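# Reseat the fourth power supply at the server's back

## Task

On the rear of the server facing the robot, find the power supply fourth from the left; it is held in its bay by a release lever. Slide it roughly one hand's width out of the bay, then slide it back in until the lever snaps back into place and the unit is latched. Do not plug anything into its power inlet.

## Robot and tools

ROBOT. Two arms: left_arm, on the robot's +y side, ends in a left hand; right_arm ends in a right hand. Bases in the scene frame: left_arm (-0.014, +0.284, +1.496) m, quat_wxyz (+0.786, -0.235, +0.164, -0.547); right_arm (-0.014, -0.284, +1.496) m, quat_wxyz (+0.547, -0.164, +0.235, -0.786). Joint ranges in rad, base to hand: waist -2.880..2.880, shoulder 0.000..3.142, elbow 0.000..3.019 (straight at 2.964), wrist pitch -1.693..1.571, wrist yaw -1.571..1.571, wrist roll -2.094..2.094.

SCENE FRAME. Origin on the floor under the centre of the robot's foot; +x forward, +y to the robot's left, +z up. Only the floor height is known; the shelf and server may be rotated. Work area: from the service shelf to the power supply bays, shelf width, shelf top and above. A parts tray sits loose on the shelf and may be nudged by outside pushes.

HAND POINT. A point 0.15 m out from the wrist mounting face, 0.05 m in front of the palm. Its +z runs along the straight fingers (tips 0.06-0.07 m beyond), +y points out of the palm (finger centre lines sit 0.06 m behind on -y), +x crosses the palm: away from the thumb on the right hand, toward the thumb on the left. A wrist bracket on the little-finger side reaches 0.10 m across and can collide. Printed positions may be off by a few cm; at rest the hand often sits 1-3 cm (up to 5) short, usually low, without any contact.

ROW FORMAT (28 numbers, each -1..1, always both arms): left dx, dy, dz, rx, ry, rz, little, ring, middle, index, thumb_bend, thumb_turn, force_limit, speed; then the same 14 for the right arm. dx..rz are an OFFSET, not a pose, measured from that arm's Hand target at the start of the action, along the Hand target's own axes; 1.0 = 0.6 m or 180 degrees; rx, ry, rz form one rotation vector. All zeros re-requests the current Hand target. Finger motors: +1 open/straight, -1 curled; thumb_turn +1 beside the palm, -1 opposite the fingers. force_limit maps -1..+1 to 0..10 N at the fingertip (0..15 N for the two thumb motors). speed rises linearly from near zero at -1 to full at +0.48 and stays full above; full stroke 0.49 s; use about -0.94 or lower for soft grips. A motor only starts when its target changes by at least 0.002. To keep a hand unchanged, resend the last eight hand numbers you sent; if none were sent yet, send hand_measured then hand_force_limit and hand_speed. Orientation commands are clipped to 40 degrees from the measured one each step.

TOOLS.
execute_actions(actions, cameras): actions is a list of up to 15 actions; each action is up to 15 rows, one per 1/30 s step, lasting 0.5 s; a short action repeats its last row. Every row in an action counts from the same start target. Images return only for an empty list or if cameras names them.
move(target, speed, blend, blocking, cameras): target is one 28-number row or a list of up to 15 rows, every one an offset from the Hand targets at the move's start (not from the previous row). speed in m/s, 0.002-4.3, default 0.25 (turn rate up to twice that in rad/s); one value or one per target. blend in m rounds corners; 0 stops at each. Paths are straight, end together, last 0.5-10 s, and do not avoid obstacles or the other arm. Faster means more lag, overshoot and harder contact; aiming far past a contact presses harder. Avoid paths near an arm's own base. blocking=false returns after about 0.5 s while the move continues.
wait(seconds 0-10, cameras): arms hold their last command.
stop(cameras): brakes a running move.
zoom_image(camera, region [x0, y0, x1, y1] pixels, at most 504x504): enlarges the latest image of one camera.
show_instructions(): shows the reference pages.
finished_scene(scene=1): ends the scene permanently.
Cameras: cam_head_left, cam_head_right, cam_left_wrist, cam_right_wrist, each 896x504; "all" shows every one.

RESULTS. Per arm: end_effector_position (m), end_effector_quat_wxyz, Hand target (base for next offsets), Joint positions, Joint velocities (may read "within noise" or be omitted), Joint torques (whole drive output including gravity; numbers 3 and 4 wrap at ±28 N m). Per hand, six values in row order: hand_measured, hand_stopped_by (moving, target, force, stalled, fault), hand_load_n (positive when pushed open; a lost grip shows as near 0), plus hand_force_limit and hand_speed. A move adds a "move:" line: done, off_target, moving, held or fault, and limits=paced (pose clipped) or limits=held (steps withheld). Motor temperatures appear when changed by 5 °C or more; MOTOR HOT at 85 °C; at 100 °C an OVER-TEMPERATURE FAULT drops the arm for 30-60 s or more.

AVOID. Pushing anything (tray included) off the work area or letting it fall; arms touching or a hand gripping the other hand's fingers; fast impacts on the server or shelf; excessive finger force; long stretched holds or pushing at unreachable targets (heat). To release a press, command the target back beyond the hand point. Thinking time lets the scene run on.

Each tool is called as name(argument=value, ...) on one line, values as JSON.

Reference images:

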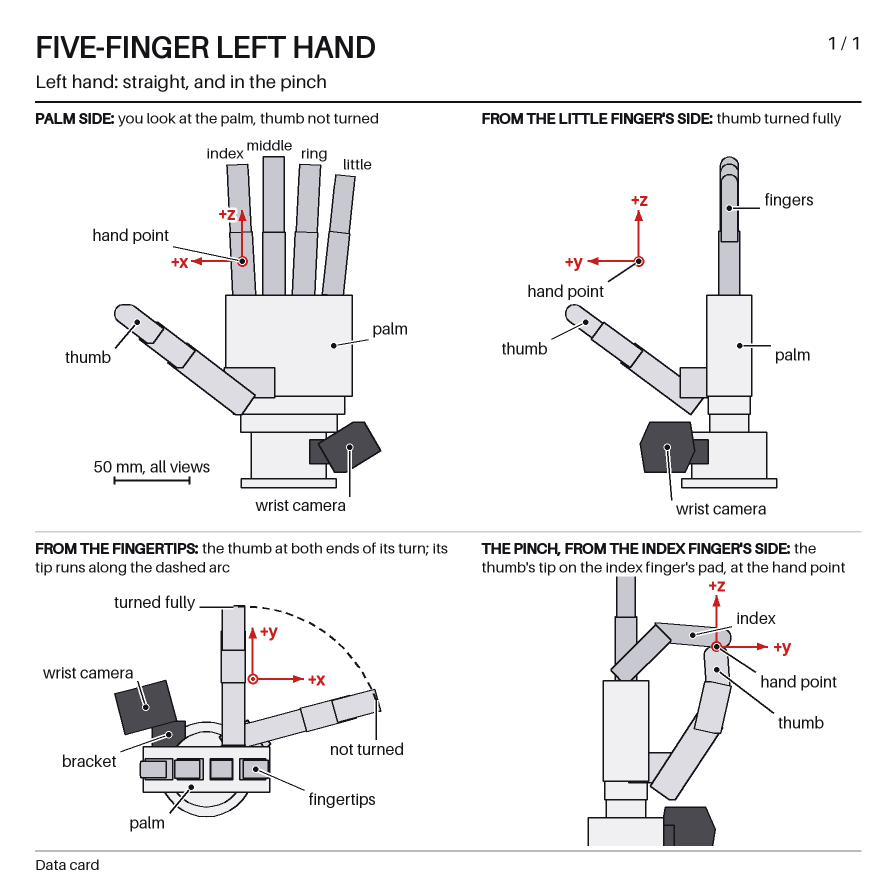

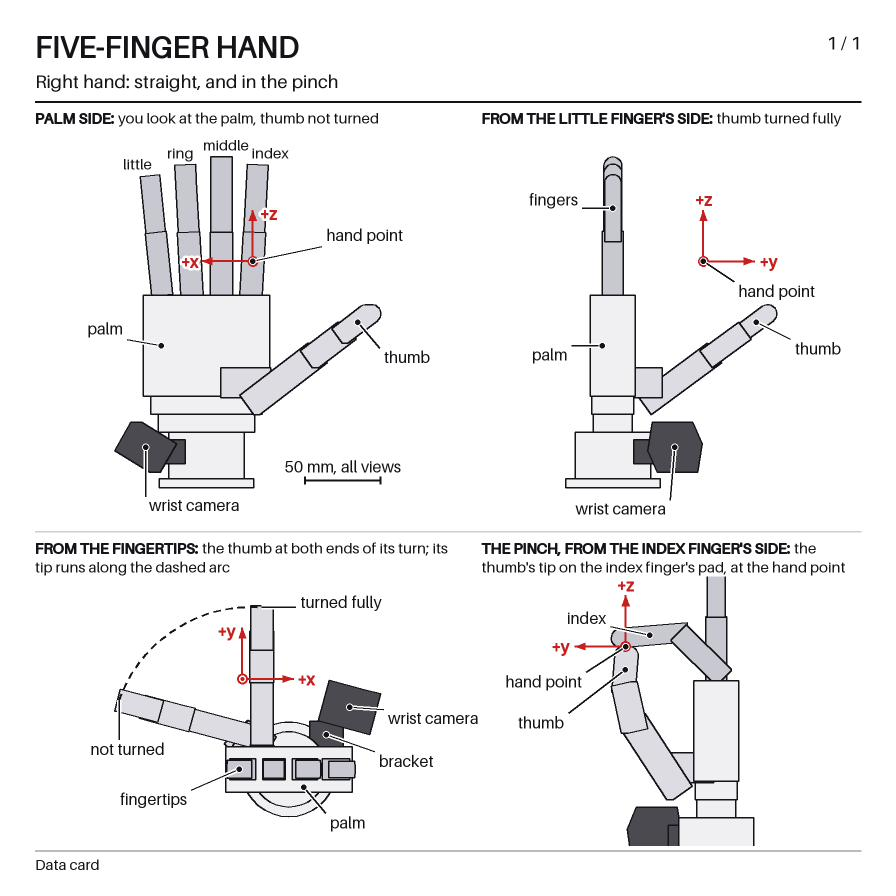

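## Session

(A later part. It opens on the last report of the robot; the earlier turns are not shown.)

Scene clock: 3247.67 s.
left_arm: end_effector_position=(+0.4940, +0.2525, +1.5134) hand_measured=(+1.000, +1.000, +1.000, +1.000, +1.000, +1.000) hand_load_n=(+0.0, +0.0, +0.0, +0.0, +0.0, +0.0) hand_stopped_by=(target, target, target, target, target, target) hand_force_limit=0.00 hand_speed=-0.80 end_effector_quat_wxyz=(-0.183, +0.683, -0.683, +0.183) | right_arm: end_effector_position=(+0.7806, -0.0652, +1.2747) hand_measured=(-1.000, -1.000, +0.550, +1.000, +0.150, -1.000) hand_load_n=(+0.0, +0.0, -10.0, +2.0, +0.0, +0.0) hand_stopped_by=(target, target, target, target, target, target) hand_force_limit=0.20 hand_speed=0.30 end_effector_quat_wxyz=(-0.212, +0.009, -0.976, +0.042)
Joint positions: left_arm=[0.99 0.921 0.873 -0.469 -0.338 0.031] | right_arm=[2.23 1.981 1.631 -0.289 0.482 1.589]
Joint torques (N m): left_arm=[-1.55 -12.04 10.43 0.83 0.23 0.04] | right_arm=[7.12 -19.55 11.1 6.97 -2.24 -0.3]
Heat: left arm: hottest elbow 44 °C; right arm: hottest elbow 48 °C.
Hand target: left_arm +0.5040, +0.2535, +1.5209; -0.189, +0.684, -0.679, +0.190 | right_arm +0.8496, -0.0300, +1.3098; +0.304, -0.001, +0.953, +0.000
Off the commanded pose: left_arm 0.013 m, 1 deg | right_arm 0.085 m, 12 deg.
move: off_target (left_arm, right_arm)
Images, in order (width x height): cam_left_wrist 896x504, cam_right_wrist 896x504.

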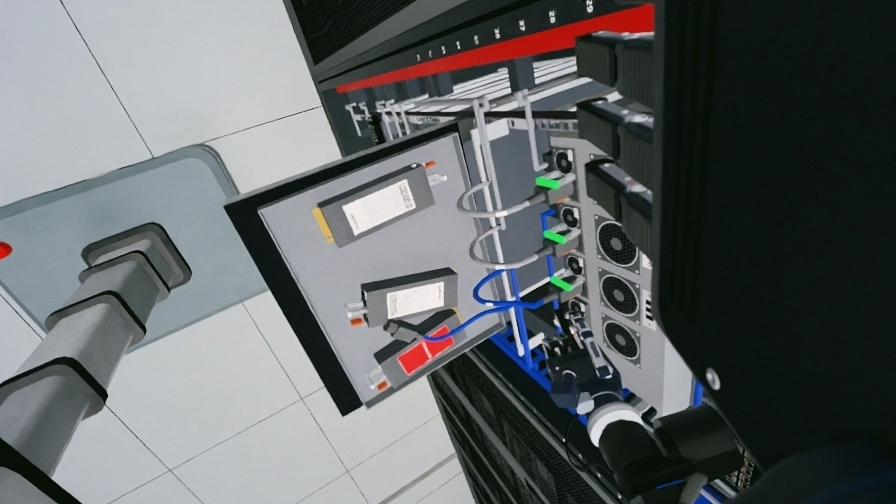

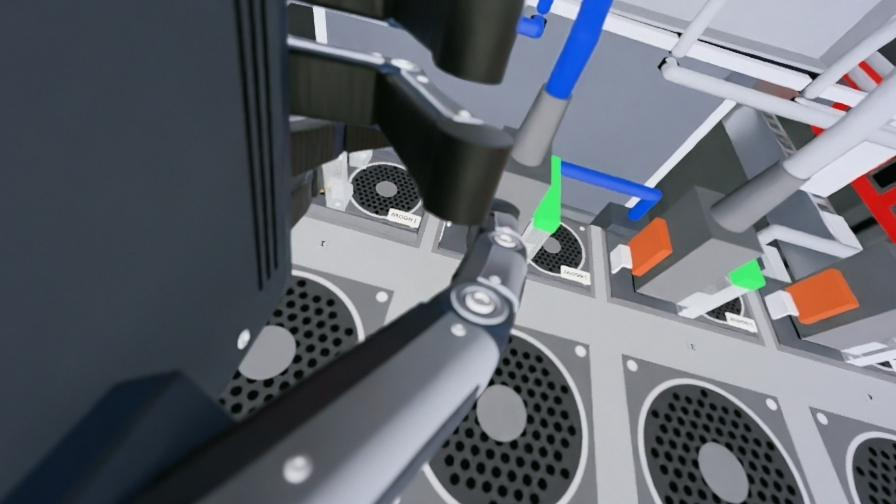

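move(target=[[0,0,0,0,0,0,1,1,1,1,1,1,0,-0.8,0.1348,-0.05,-0.0548,0,0.113,0,-1,-1,0.55,1,0.15,-1,0.2,0.3],[0,0,0,0,0,0,1,1,1,1,1,1,0,-0.8,0.2445,-0.0667,-0.1737,0,0.113,0,-1,-1,0.55,1,0.15,-1,0.2,0.3],[0,0,0,0,0,0,1,1,1,1,1,1,0,-0.8,0.33,-0.10,-0.2549,0,0.113,0,-1,-1,0.55,1,0.15,-1,0.2,0.3]], speed=[0.08,0.08,0.15], blend=0.01, cameras=["cam_right_wrist","cam_left_wrist","cam_head_left"])

zoom_image(camera="cam_left_wrist", region=[520, 270, 620, 370])

Scene clock: 3342.43 s.
left_arm: end_effector_position=(+0.4940, +0.2525, +1.5134) hand_measured=(+1.000, +1.000, +1.000, +1.000, +1.000, +1.000) hand_load_n=(+0.0, +0.0, +0.0, +0.0, +0.0, +0.0) hand_stopped_by=(target, target, target, target, target, target) hand_force_limit=0.00 hand_speed=-0.80 end_effector_quat_wxyz=(-0.183, +0.683, -0.683, +0.183) | right_arm: end_effector_position=(+0.5943, -0.0948, +1.3054) hand_measured=(-1.000, -1.000, +0.550, +1.000, +0.150, -1.000) hand_load_n=(+0.0, +0.0, +0.0, +0.0, +0.0, +0.0) hand_stopped_by=(target, target, target, target, target, target) hand_force_limit=0.20 hand_speed=0.30 end_effector_quat_wxyz=(-0.116, +0.007, -0.993, +0.005)
Joint positions: left_arm=[0.99 0.921 0.873 -0.469 -0.338 0.031] | right_arm=[2.245 1.654 1.093 -0.291 0.403 1.701]
Joint torques (N m): left_arm=[-2.2 -11.34 10.29 0.87 0.24 0] | right_arm=[4.89 -18.2 3.41 0.94 0.22 0.14]
Motor temperatures (°C): left_arm=[20 28 44 20 22 22] | right_arm=[23 37 54 24 32 22]
Heat: left arm: hottest elbow 44 °C; right arm: hottest elbow 54 °C.
Hand target: left_arm +0.5040, +0.2535, +1.5209; -0.189, +0.684, -0.679, +0.190 | right_arm +0.5998, -0.0903, +1.3202; +0.131, -0.001, +0.991, +0.000
Off the commanded pose: left_arm 0.013 m, 1 deg | right_arm 0.016 m, 2 deg.
move: off_target (left_arm, right_arm)
Images, in order (width x height): cam_head_left 896x504, cam_left_wrist 896x504, cam_right_wrist 896x504.

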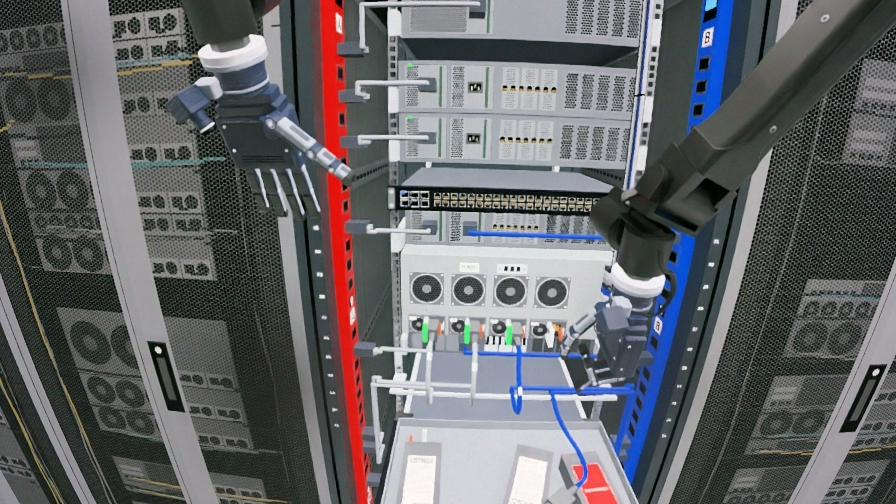

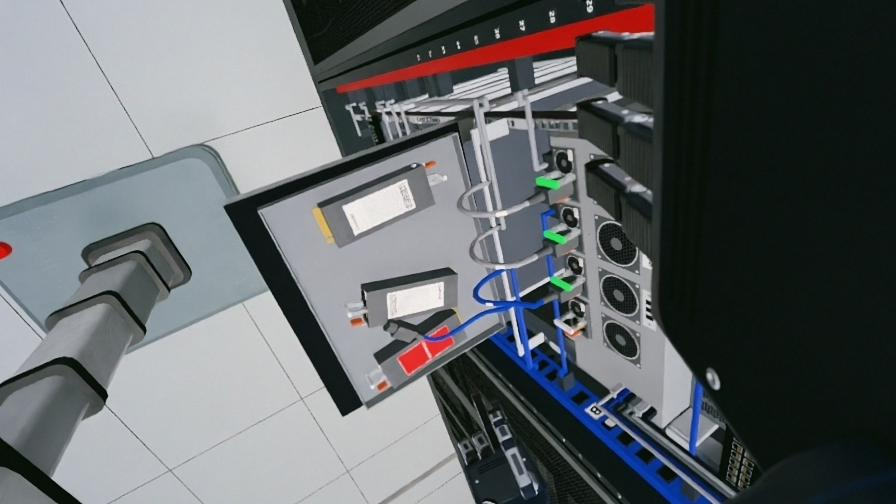

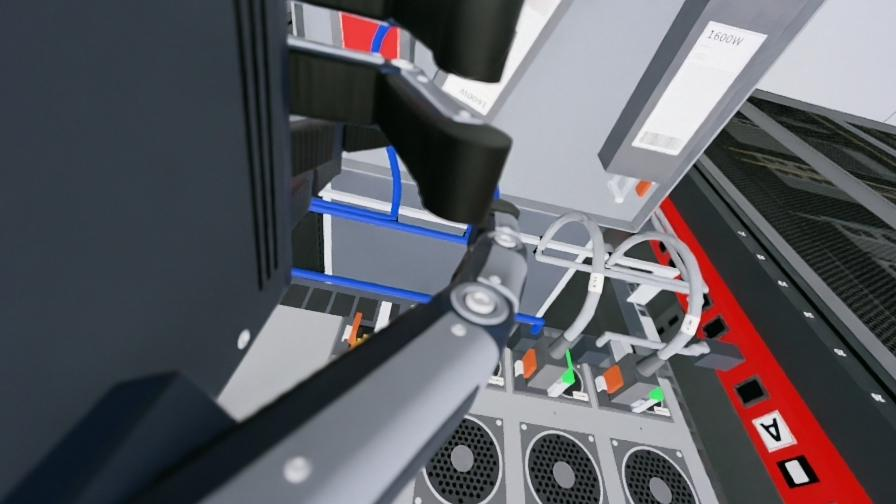

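Scaled by 5.040 from the camera's 896x504 image, which has a finer 1280x720 frame.

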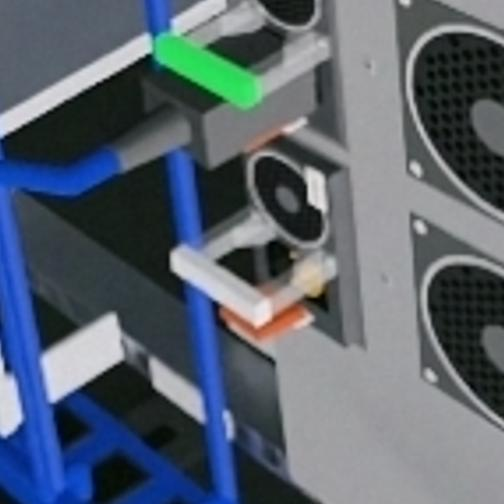

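move(target=[[0,0,0,0,0,0,1,1,1,1,1,1,0,-0.8,0,-0.0167,0,-0.375,-0.343,-0.288,-1,-1,-1,-1,0.9,-0.8,0.0,0.0]], speed=0.3)

Scene clock: 3356.97 s.
left_arm: end_effector_position=(+0.4940, +0.2525, +1.5134) hand_measured=(+1.000, +1.000, +1.000, +1.000, +1.000, +1.000) hand_load_n=(+0.0, +0.0, +0.0, +0.0, +0.0, -0.5) hand_stopped_by=(target, target, target, target, target, target) hand_force_limit=0.00 hand_speed=-0.80 end_effector_quat_wxyz=(-0.183, +0.683, -0.683, +0.183) | right_arm: end_effector_position=(+0.5913, -0.0961, +1.3243) hand_measured=(-1.000, -1.000, -1.000, -1.000, +0.900, -0.800) hand_load_n=(+0.0, +0.0, +0.0, +0.0, +0.0, +0.0) hand_stopped_by=(target, target, target, target, target, target) hand_force_limit=0.00 hand_speed=0.00 end_effector_quat_wxyz=(-0.537, +0.449, -0.545, -0.461)
Joint positions: left_arm=[0.99 0.921 0.873 -0.469 -0.338 0.031] | right_arm=[1.897 2.107 1.468 0.115 -1.374 0.503]
Joint torques (N m): left_arm=[-2.08 -12.4 10.29 0.83 0.24 0.01] | right_arm=[2.14 -19.14 5.27 0.35 -1.01 -0.02]
Motor temperatures (°C): left_arm=[20 28 44 20 22 22] | right_arm=[23 36 49 23 29 22]
Heat: left arm: hottest elbow 44 °C; right arm: hottest elbow 49 °C.
Hand target: left_arm +0.5040, +0.2535, +1.5209; -0.189, +0.684, -0.679, +0.190 | right_arm +0.5996, -0.1003, +1.3201; +0.541, -0.455, +0.541, +0.455
Off the commanded pose: left_arm 0.013 m, 1 deg | right_arm 0.010 m, 1 deg.
move: off_target (left_arm)

move(target=[[0,0,0,0,0,0,1,1,1,1,1,1,0,-0.8,0.0533,-0.1023,0.0435,0,0,0,-1,-1,-1,-1,0.9,-0.8,0.0,0.0]], speed=0.12, cameras=["cam_left_wrist","cam_head_left"])

zoom_image(camera="cam_left_wrist", region=[500, 270, 620, 390])

zoom_image(camera="cam_head_left", region=[480, 250, 680, 400])

Scene clock: 3361.77 s.
left_arm: end_effector_position=(+0.4940, +0.2525, +1.5134) hand_measured=(+1.000, +1.000, +1.000, +1.000, +1.000, +1.000) hand_load_n=(+0.0, +0.0, +0.0, +0.0, +0.0, +0.0) hand_stopped_by=(target, target, target, target, target, target) hand_force_limit=0.00 hand_speed=-0.80 end_effector_quat_wxyz=(-0.183, +0.683, -0.683, +0.183) | right_arm: end_effector_position=(+0.6595, -0.0951, +1.2909) hand_measured=(-1.000, -1.000, -1.000, -1.000, +0.900, -0.800) hand_load_n=(+0.0, +0.0, +0.0, +0.0, +0.0, +0.0) hand_stopped_by=(target, target, target, target, target, target) hand_force_limit=0.00 hand_speed=0.00 end_effector_quat_wxyz=(-0.538, +0.449, -0.550, -0.455)
Joint positions: left_arm=[0.99 0.921 0.873 -0.469 -0.338 0.031] | right_arm=[1.897 2.259 1.767 0 -1.358 0.53]
Joint torques (N m): left_arm=[-1.96 -11.87 10.32 0.81 0.21 0.02] | right_arm=[4.19 -20.6 6.65 0.51 -0.86 -0.01]
Heat: left arm: hottest elbow 44 °C; right arm: hottest elbow 48 °C.
Hand target: left_arm +0.5040, +0.2535, +1.5209; -0.189, +0.684, -0.679, +0.190 | right_arm +0.6648, -0.0853, +1.2882; +0.541, -0.455, +0.541, +0.455
Off the commanded pose: left_arm 0.013 m, 1 deg | right_arm 0.011 m, 1 deg.
move: off_target (left_arm, right_arm)
Images, in order (width x height): cam_head_left 896x504, cam_left_wrist 896x504.

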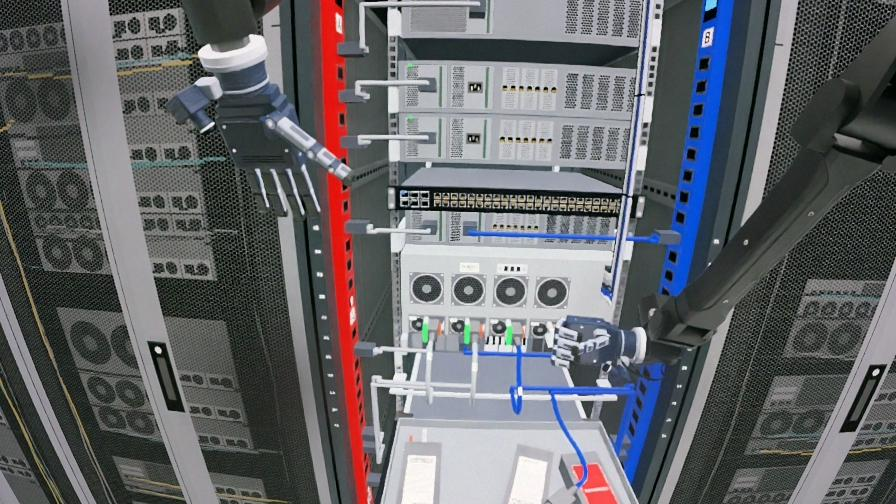

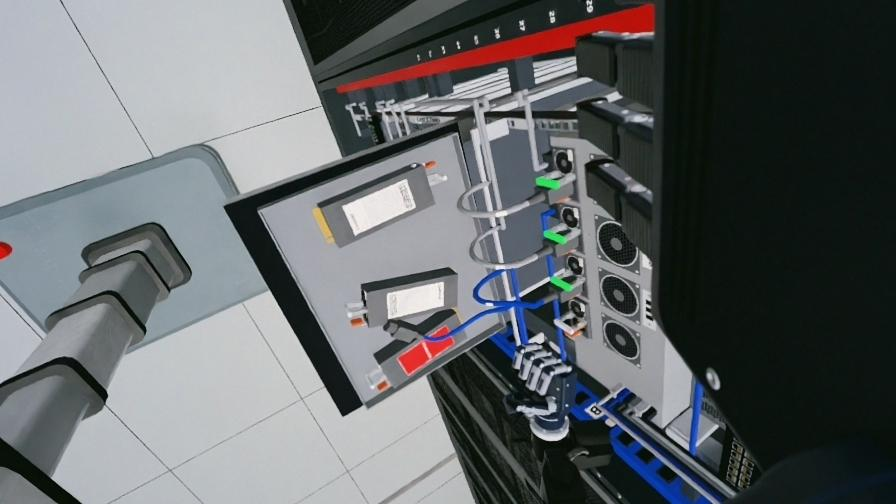

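Scaled by 4.200 from the camera's 896x504 image, which has a finer 1280x720 frame.

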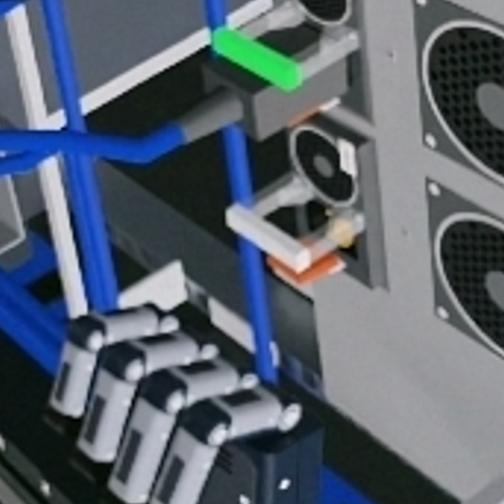

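Scaled by 2.520 from the camera's 896x504 image, which has a finer 1280x720 frame.

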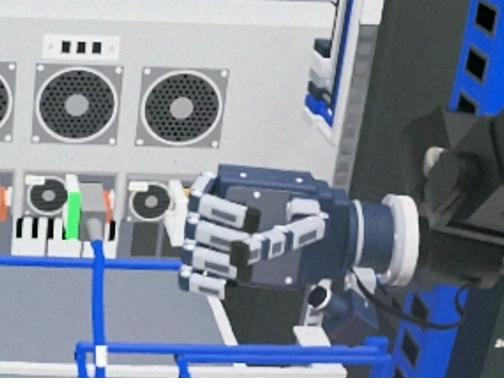

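move(target=[[0,0,0,0,0,0,1,1,1,1,1,1,0,-0.8,0.005,-0.0502,0.0512,0,0,0,-1,-1,-1,-1,0.9,-0.8,0.0,0.0]], speed=0.06, cameras=["cam_left_wrist","cam_head_left"])

zoom_image(camera="cam_left_wrist", region=[500, 270, 620, 390])

zoom_image(camera="cam_head_left", region=[480, 290, 620, 390])

Scene clock: 3369.43 s.
left_arm: end_effector_position=(+0.4940, +0.2525, +1.5134) hand_measured=(+1.000, +1.000, +1.000, +1.000, +1.000, +1.000) hand_load_n=(+0.0, +0.0, +0.0, +0.0, +0.0, +0.0) hand_stopped_by=(target, target, target, target, target, target) hand_force_limit=0.00 hand_speed=-0.80 end_effector_quat_wxyz=(-0.183, +0.683, -0.683, +0.183) | right_arm: end_effector_position=(+0.6931, -0.0691, +1.2869) hand_measured=(-1.000, -1.000, -1.000, -1.000, +0.900, -0.800) hand_load_n=(+0.0, +0.0, +0.0, +0.0, -0.5, +0.0) hand_stopped_by=(target, target, target, target, target, target) hand_force_limit=0.00 hand_speed=0.00 end_effector_quat_wxyz=(-0.541, +0.455, -0.544, -0.451)
Joint positions: left_arm=[0.99 0.921 0.873 -0.469 -0.338 0.031] | right_arm=[1.934 2.331 1.921 -0.022 -1.329 0.574]
Joint torques (N m): left_arm=[-1.67 -12.1 10.32 0.7 0.21 0.03] | right_arm=[4.72 -21.6 7.68 0.54 -0.72 0.2]
Heat: left arm: hottest elbow 44 °C; right arm: hottest elbow 47 °C.
Hand target: left_arm +0.5040, +0.2535, +1.5209; -0.189, +0.684, -0.679, +0.190 | right_arm +0.6997, -0.0603, +1.2852; +0.541, -0.455, +0.541, +0.455
Off the commanded pose: left_arm 0.013 m, 1 deg | right_arm 0.011 m, 1 deg.
move: off_target (left_arm, right_arm)
Images, in order (width x height): cam_head_left 896x504, cam_left_wrist 896x504.

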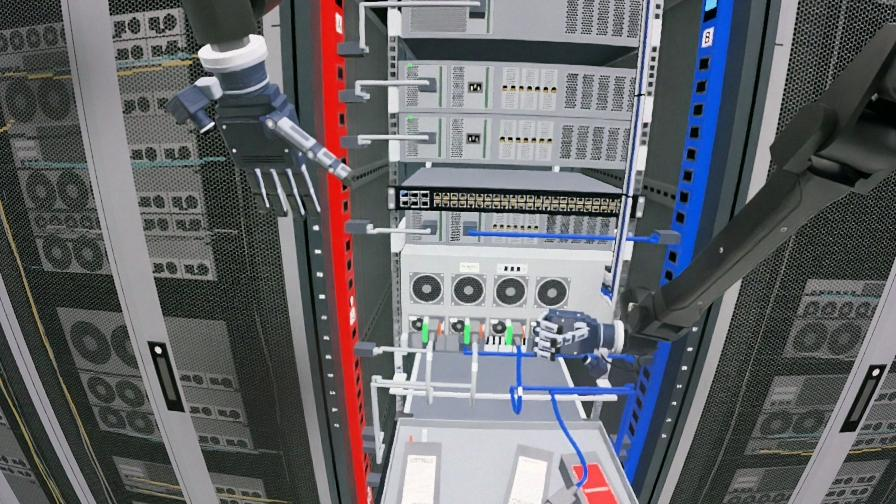

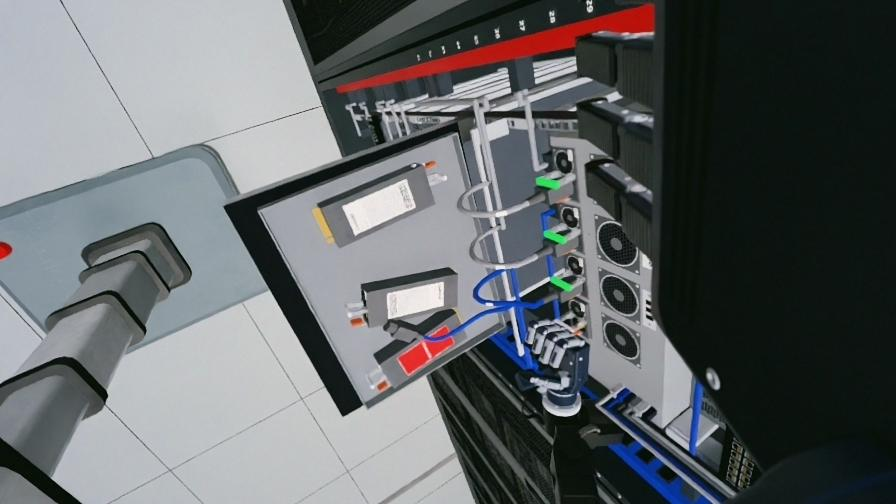

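Scaled by 4.200 from the camera's 896x504 image, which has a finer 1280x720 frame.

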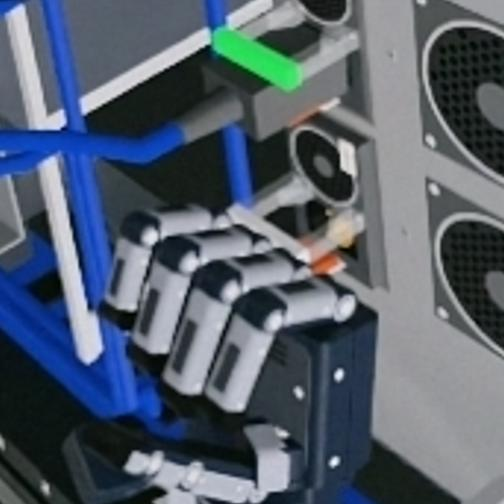

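Scaled by 3.600 from the camera's 896x504 image, which has a finer 1280x720 frame.

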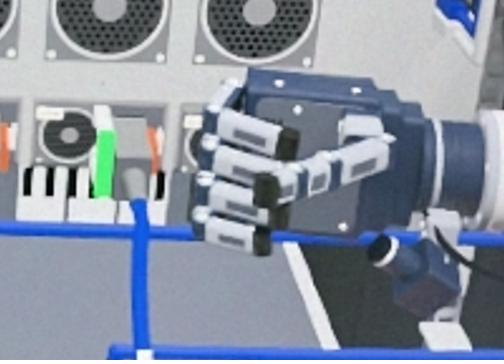

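move(target=[[0,0,0,0,0,0,1,1,1,1,1,1,0,-0.8,-0.005,-0.058,0.0068,0,0,0,-1,-1,-1,-1,0.9,-0.8,0.0,0.0]], speed=0.04, cameras=["cam_left_wrist","cam_head_left"])

zoom_image(camera="cam_left_wrist", region=[500, 270, 620, 390])

zoom_image(camera="cam_head_left", region=[480, 290, 620, 390])

Scene clock: 3376.80 s.
left_arm: end_effector_position=(+0.4940, +0.2525, +1.5134) hand_measured=(+1.000, +1.000, +1.000, +1.000, +1.000, +1.000) hand_load_n=(+0.0, +0.0, +0.0, +0.0, +0.0, +0.0) hand_stopped_by=(target, target, target, target, target, target) hand_force_limit=0.00 hand_speed=-0.80 end_effector_quat_wxyz=(-0.183, +0.683, -0.683, +0.183) | right_arm: end_effector_position=(+0.7033, -0.0671, +1.2713) hand_measured=(-1.000, -1.000, -1.000, -1.000, +0.900, -0.800) hand_load_n=(+0.0, +0.0, +0.0, +0.0, +0.0, -0.5) hand_stopped_by=(target, target, target, target, target, target) hand_force_limit=0.00 hand_speed=0.00 end_effector_quat_wxyz=(-0.523, +0.441, -0.559, -0.469)
Joint positions: left_arm=[0.99 0.921 0.873 -0.469 -0.338 0.031] | right_arm=[1.933 2.395 2.02 -0.105 -1.327 0.593]
Joint torques (N m): left_arm=[-1.85 -12.28 10.37 0.69 0.21 0.01] | right_arm=[4.48 -22.83 11.78 0.27 -0.79 0.16]
Heat: left arm: hottest elbow 44 °C; right arm: hottest elbow 47 °C.
Hand target: left_arm +0.5040, +0.2535, +1.5209; -0.189, +0.684, -0.679, +0.190 | right_arm +0.7346, -0.0621, +1.2881; +0.541, -0.455, +0.541, +0.455
Off the commanded pose: left_arm 0.013 m, 1 deg | right_arm 0.036 m, 4 deg.
move: off_target (left_arm, right_arm)
Images, in order (width x height): cam_head_left 896x504, cam_left_wrist 896x504.

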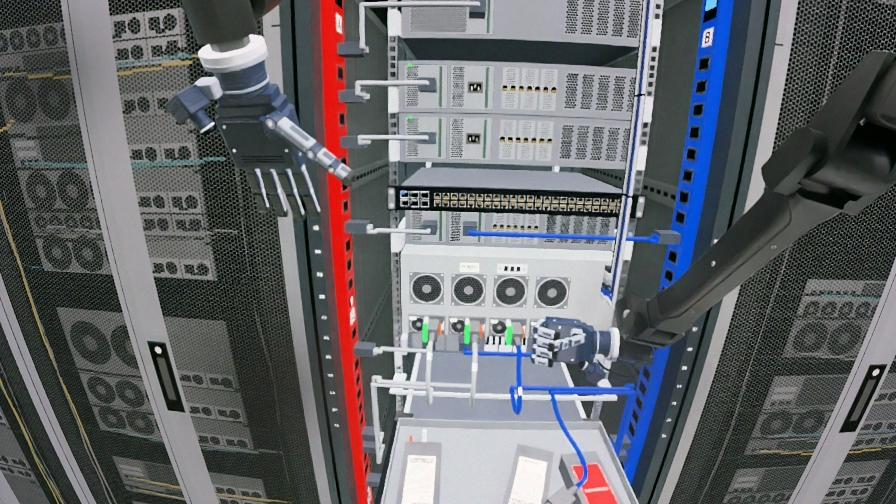

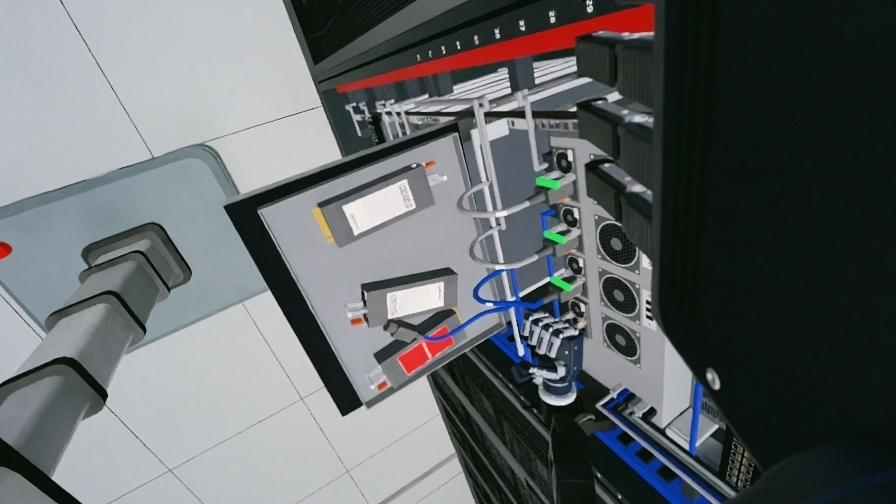

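Scaled by 4.200 from the camera's 896x504 image, which has a finer 1280x720 frame.

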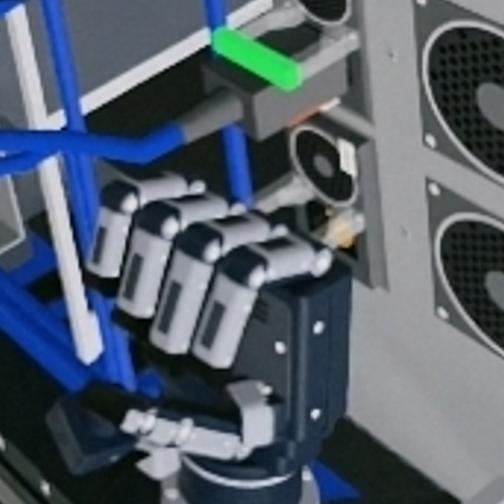

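Scaled by 3.600 from the camera's 896x504 image, which has a finer 1280x720 frame.

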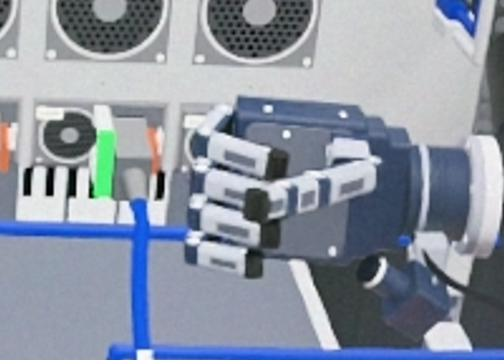

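move(target=[[0,0,0,0,0,0,1,1,1,1,1,1,0,-0.8,-0.01,-0.1313,0.0232,0,0,0,-1,-1,-1,-1,0.9,-0.8,0.0,0.0]], speed=0.06)

move(target=[[0,0,0,0,0,0,1,1,1,1,1,1,0,-0.8,0,0.1149,-0.0203,0,0,0,-1,-1,-1,-1,0.9,-0.8,0.0,0.0]], speed=0.1, cameras=["cam_left_wrist","cam_head_left"])

zoom_image(camera="cam_left_wrist", region=[530, 290, 600, 360])

Scene clock: 3385.37 s.
left_arm: end_effector_position=(+0.4940, +0.2525, +1.5134) hand_measured=(+1.000, +1.000, +1.000, +1.000, +1.000, +1.000) hand_load_n=(+0.0, +0.0, +0.0, +0.0, +0.0, -0.5) hand_stopped_by=(target, target, target, target, target, target) hand_force_limit=0.00 hand_speed=-0.80 end_effector_quat_wxyz=(-0.183, +0.683, -0.683, +0.183) | right_arm: end_effector_position=(+0.7089, -0.0686, +1.2107) hand_measured=(-1.000, -1.000, -1.000, -1.000, +0.900, -0.800) hand_load_n=(+0.0, +0.0, +0.0, +0.0, +0.0, +0.0) hand_stopped_by=(target, target, target, target, target, target) hand_force_limit=0.00 hand_speed=0.00 end_effector_quat_wxyz=(-0.469, +0.399, -0.602, -0.509)
Joint positions: left_arm=[0.99 0.921 0.873 -0.469 -0.338 0.031] | right_arm=[1.915 2.582 2.26 -0.295 -1.324 0.635]
Joint torques (N m): left_arm=[-2.14 -11.81 10.22 0.76 0.23 0.01] | right_arm=[6.07 -29.27 18.59 0.88 -0.78 0.18]
Heat: left arm: hottest elbow 44 °C; right arm: hottest elbow 48 °C.
Hand target: left_arm +0.5040, +0.2535, +1.5209; -0.189, +0.684, -0.679, +0.190 | right_arm +0.8146, -0.0621, +1.2941; +0.541, -0.455, +0.541, +0.455
Off the commanded pose: left_arm 0.013 m, 1 deg | right_arm 0.135 m, 14 deg.
move: off_target (left_arm, right_arm)

Scene clock: 3386.80 s.
left_arm: end_effector_position=(+0.4940, +0.2525, +1.5134) hand_measured=(+1.000, +1.000, +1.000, +1.000, +1.000, +1.000) hand_load_n=(+0.0, +0.0, +0.0, +0.0, +0.0, +0.0) hand_stopped_by=(target, target, target, target, target, target) hand_force_limit=0.00 hand_speed=-0.80 end_effector_quat_wxyz=(-0.183, +0.683, -0.683, +0.183) | right_arm: end_effector_position=(+0.7040, -0.0684, +1.2306) hand_measured=(-1.000, -1.000, -1.000, -1.000, +0.900, -0.800) hand_load_n=(+0.0, +0.0, +0.0, +0.0, +0.0, -0.5) hand_stopped_by=(target, target, target, target, target, target) hand_force_limit=0.00 hand_speed=0.00 end_effector_quat_wxyz=(-0.500, +0.426, -0.578, -0.485)
Joint positions: left_arm=[0.99 0.921 0.873 -0.469 -0.338 0.031] | right_arm=[1.921 2.506 2.153 -0.207 -1.327 0.584]
Joint torques (N m): left_arm=[-2.37 -12.1 10.37 0.87 0.23 0.05] | right_arm=[5.48 -31.74 6.41 1.77 -0.94 0.06]
Heat: left arm: hottest elbow 44 °C; right arm: hottest elbow 48 °C.
Hand target: left_arm +0.5040, +0.2535, +1.5209; -0.189, +0.684, -0.679, +0.190 | right_arm +0.7447, -0.0622, +1.2943; +0.541, -0.455, +0.541, +0.455
Off the commanded pose: left_arm 0.013 m, 1 deg | right_arm 0.076 m, 8 deg.
move: off_target (left_arm, right_arm)
Images, in order (width x height): cam_head_left 896x504, cam_left_wrist 896x504.

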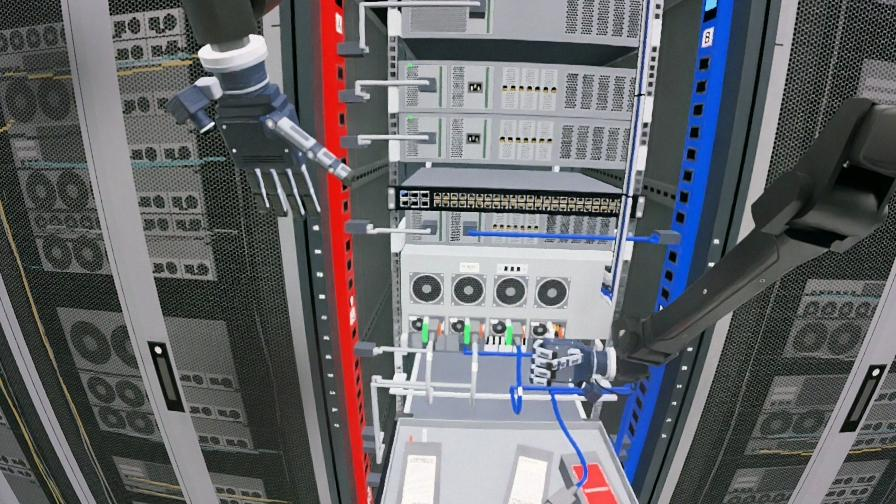

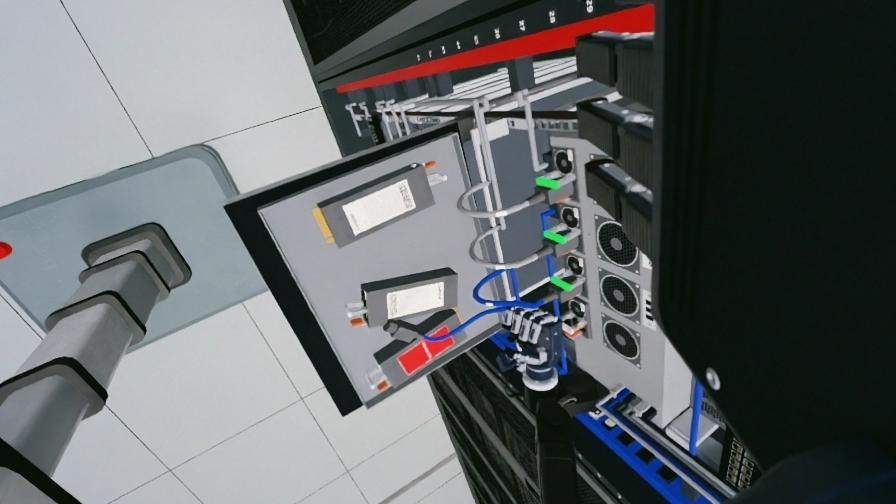

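Scaled by 7.200 from the camera's 896x504 image, which has a finer 1280x720 frame.

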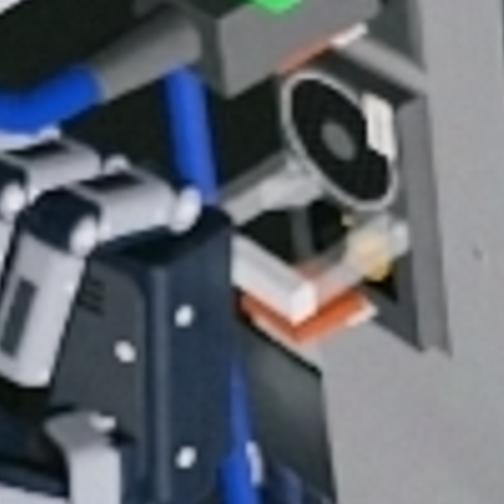

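move(target=[[0,0,0,0,0,0,1,1,1,1,1,1,0,-0.8,-0.01,0.1357,-0.046,0,0,0,-1,-1,-1,-1,0.9,-0.8,0.0,0.0],[0,0,0,0,0,0,1,1,1,1,1,1,0,-0.8,-0.05,0.118,-0.0513,0,0,0.1667,-1,-1,-1,-1,0.9,-0.8,0.0,0.0]], speed=0.1, cameras=["cam_left_wrist","cam_head_left"])

zoom_image(camera="cam_left_wrist", region=[530, 290, 600, 360])

Scene clock: 3404.77 s.
left_arm: end_effector_position=(+0.4940, +0.2525, +1.5134) hand_measured=(+1.000, +1.000, +1.000, +1.000, +1.000, +1.000) hand_load_n=(+0.0, +0.0, +0.0, +0.5, +0.0, +0.0) hand_stopped_by=(target, target, target, target, target, target) hand_force_limit=0.00 hand_speed=-0.80 end_effector_quat_wxyz=(-0.183, +0.683, -0.683, +0.183) | right_arm: end_effector_position=(+0.6615, -0.0744, +1.3078) hand_measured=(-1.000, -1.000, -1.000, -1.000, +0.900, -0.800) hand_load_n=(+0.0, +0.0, +0.0, +0.0, +0.0, -0.5) hand_stopped_by=(target, target, target, target, target, target) hand_force_limit=0.00 hand_speed=0.00 end_effector_quat_wxyz=(-0.395, +0.297, -0.644, -0.584)
Joint positions: left_arm=[0.99 0.921 0.873 -0.469 -0.338 0.031] | right_arm=[1.927 2.266 1.719 0.037 -1.343 1.043]
Joint torques (N m): left_arm=[-1.55 -11.75 10.4 0.85 0.24 0.04] | right_arm=[3.08 -24.29 3.34 1.17 -1.03 0.19]
Heat: left arm: hottest elbow 44 °C; right arm: hottest elbow 47 °C.
Hand target: left_arm +0.5040, +0.2535, +1.5209; -0.189, +0.684, -0.679, +0.190 | right_arm +0.6695, -0.0803, +1.3240; +0.405, -0.299, +0.641, +0.579
Off the commanded pose: left_arm 0.013 m, 1 deg | right_arm 0.019 m, 1 deg.
move: off_target (left_arm, right_arm)
Images, in order (width x height): cam_head_left 896x504, cam_left_wrist 896x504.

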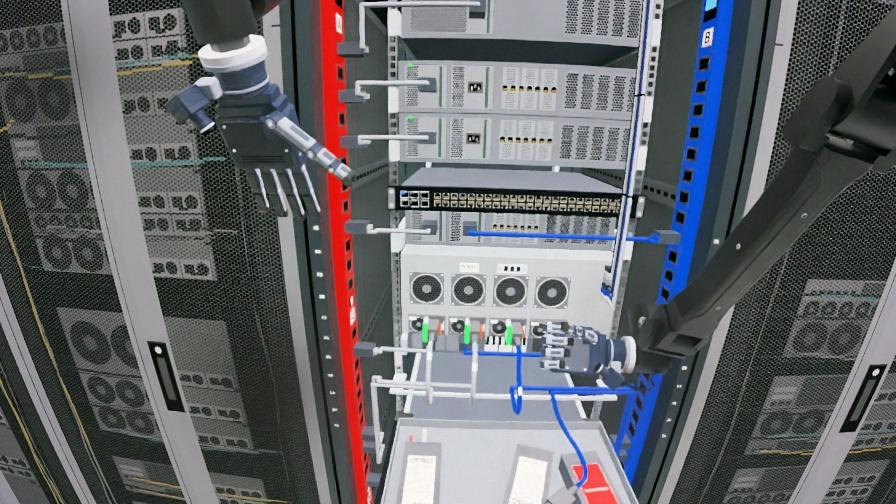

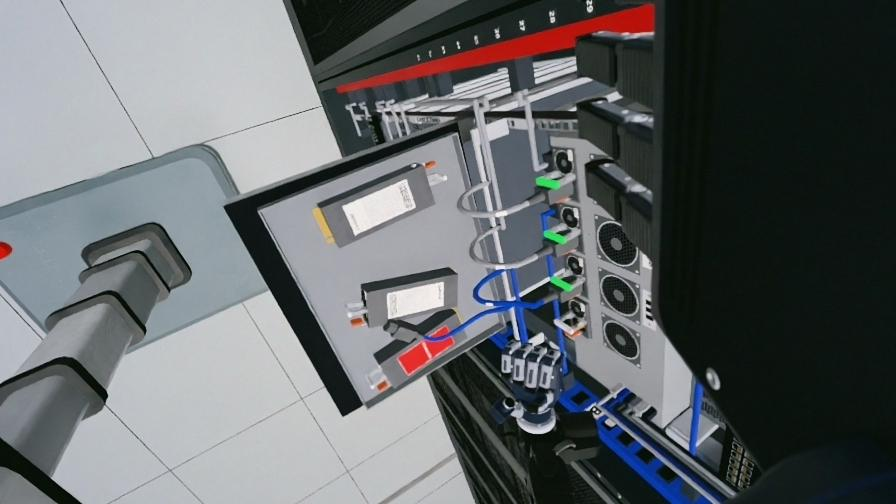

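Scaled by 7.200 from the camera's 896x504 image, which has a finer 1280x720 frame.

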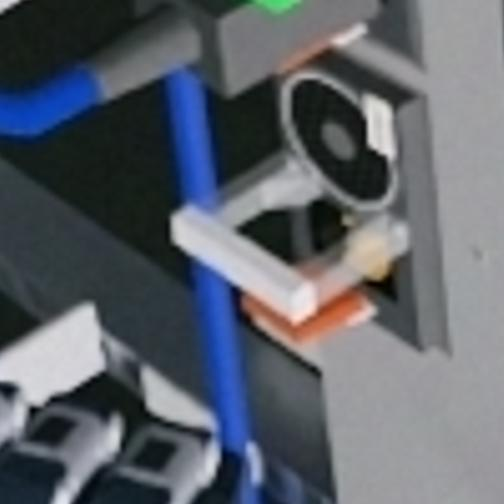

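move(target=[[0,0,0,0,0,0,1,1,1,1,1,1,0,-0.8,-0.0415,-0.052,0.0155,0,0,0,-1,-1,-1,-1,0.9,-0.8,0.0,0.0]], speed=0.06, cameras=["cam_left_wrist","cam_head_left"])

zoom_image(camera="cam_left_wrist", region=[520, 280, 610, 370])

zoom_image(camera="cam_head_left", region=[480, 290, 620, 390])

Scene clock: 3409.33 s.
left_arm: end_effector_position=(+0.4940, +0.2525, +1.5134) hand_measured=(+1.000, +1.000, +1.000, +1.000, +1.000, +1.000) hand_load_n=(+0.0, +0.0, +0.0, +0.0, +0.0, +0.0) hand_stopped_by=(target, target, target, target, target, target) hand_force_limit=0.00 hand_speed=-0.80 end_effector_quat_wxyz=(-0.183, +0.683, -0.683, +0.183) | right_arm: end_effector_position=(+0.7004, -0.0808, +1.3301) hand_measured=(-1.000, -1.000, -1.000, -1.000, +0.900, -0.800) hand_load_n=(+0.5, +0.0, +0.0, +0.0, +0.0, +0.0) hand_stopped_by=(target, target, target, target, target, target) hand_force_limit=0.00 hand_speed=0.00 end_effector_quat_wxyz=(-0.403, +0.297, -0.642, -0.580)
Joint positions: left_arm=[0.99 0.921 0.873 -0.469 -0.338 0.031] | right_arm=[1.927 2.266 1.825 -0.02 -1.342 1.077]
Joint torques (N m): left_arm=[-2.37 -11.4 10.37 0.83 0.22 0.01] | right_arm=[3.96 -21.36 7.35 0.29 -0.71 0.14]
Heat: left arm: hottest elbow 44 °C; right arm: hottest elbow 46 °C.
Hand target: left_arm +0.5040, +0.2535, +1.5209; -0.189, +0.684, -0.679, +0.190 | right_arm +0.7102, -0.0780, +1.3302; +0.405, -0.300, +0.641, +0.579
Off the commanded pose: left_arm 0.013 m, 1 deg | right_arm 0.010 m, 0 deg.
move: off_target (left_arm)
Images, in order (width x height): cam_head_left 896x504, cam_left_wrist 896x504.

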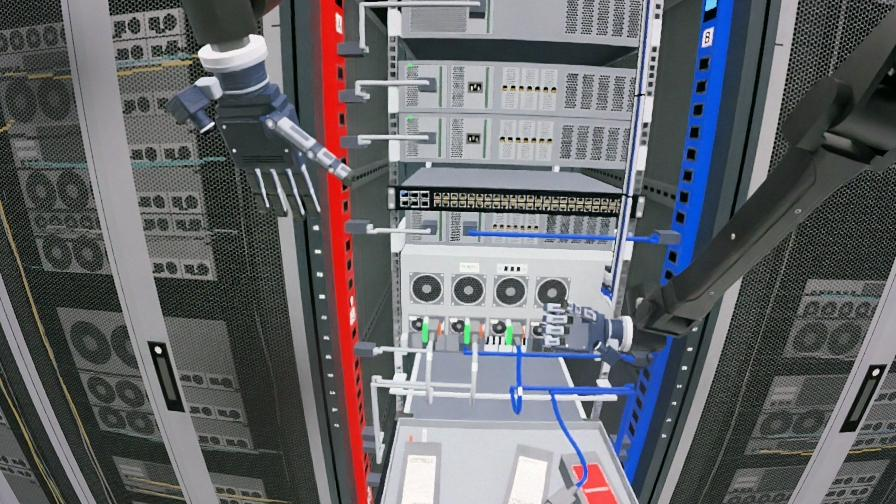

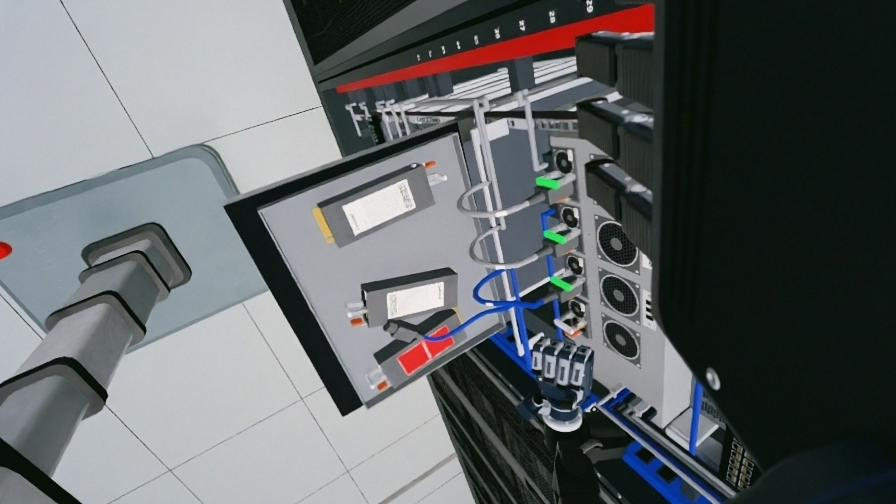

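Scaled by 5.600 from the camera's 896x504 image, which has a finer 1280x720 frame.

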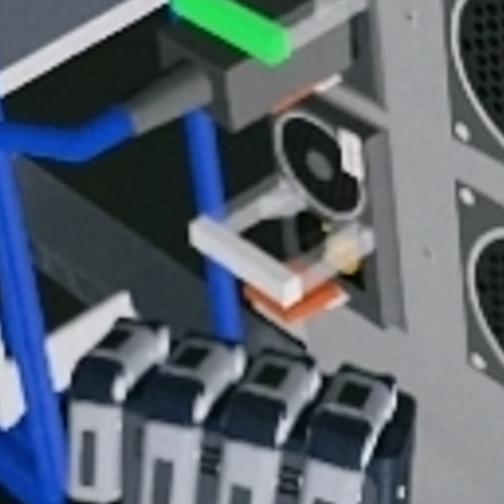

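Scaled by 3.600 from the camera's 896x504 image, which has a finer 1280x720 frame.

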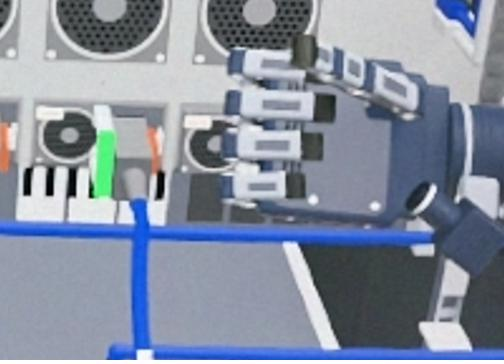

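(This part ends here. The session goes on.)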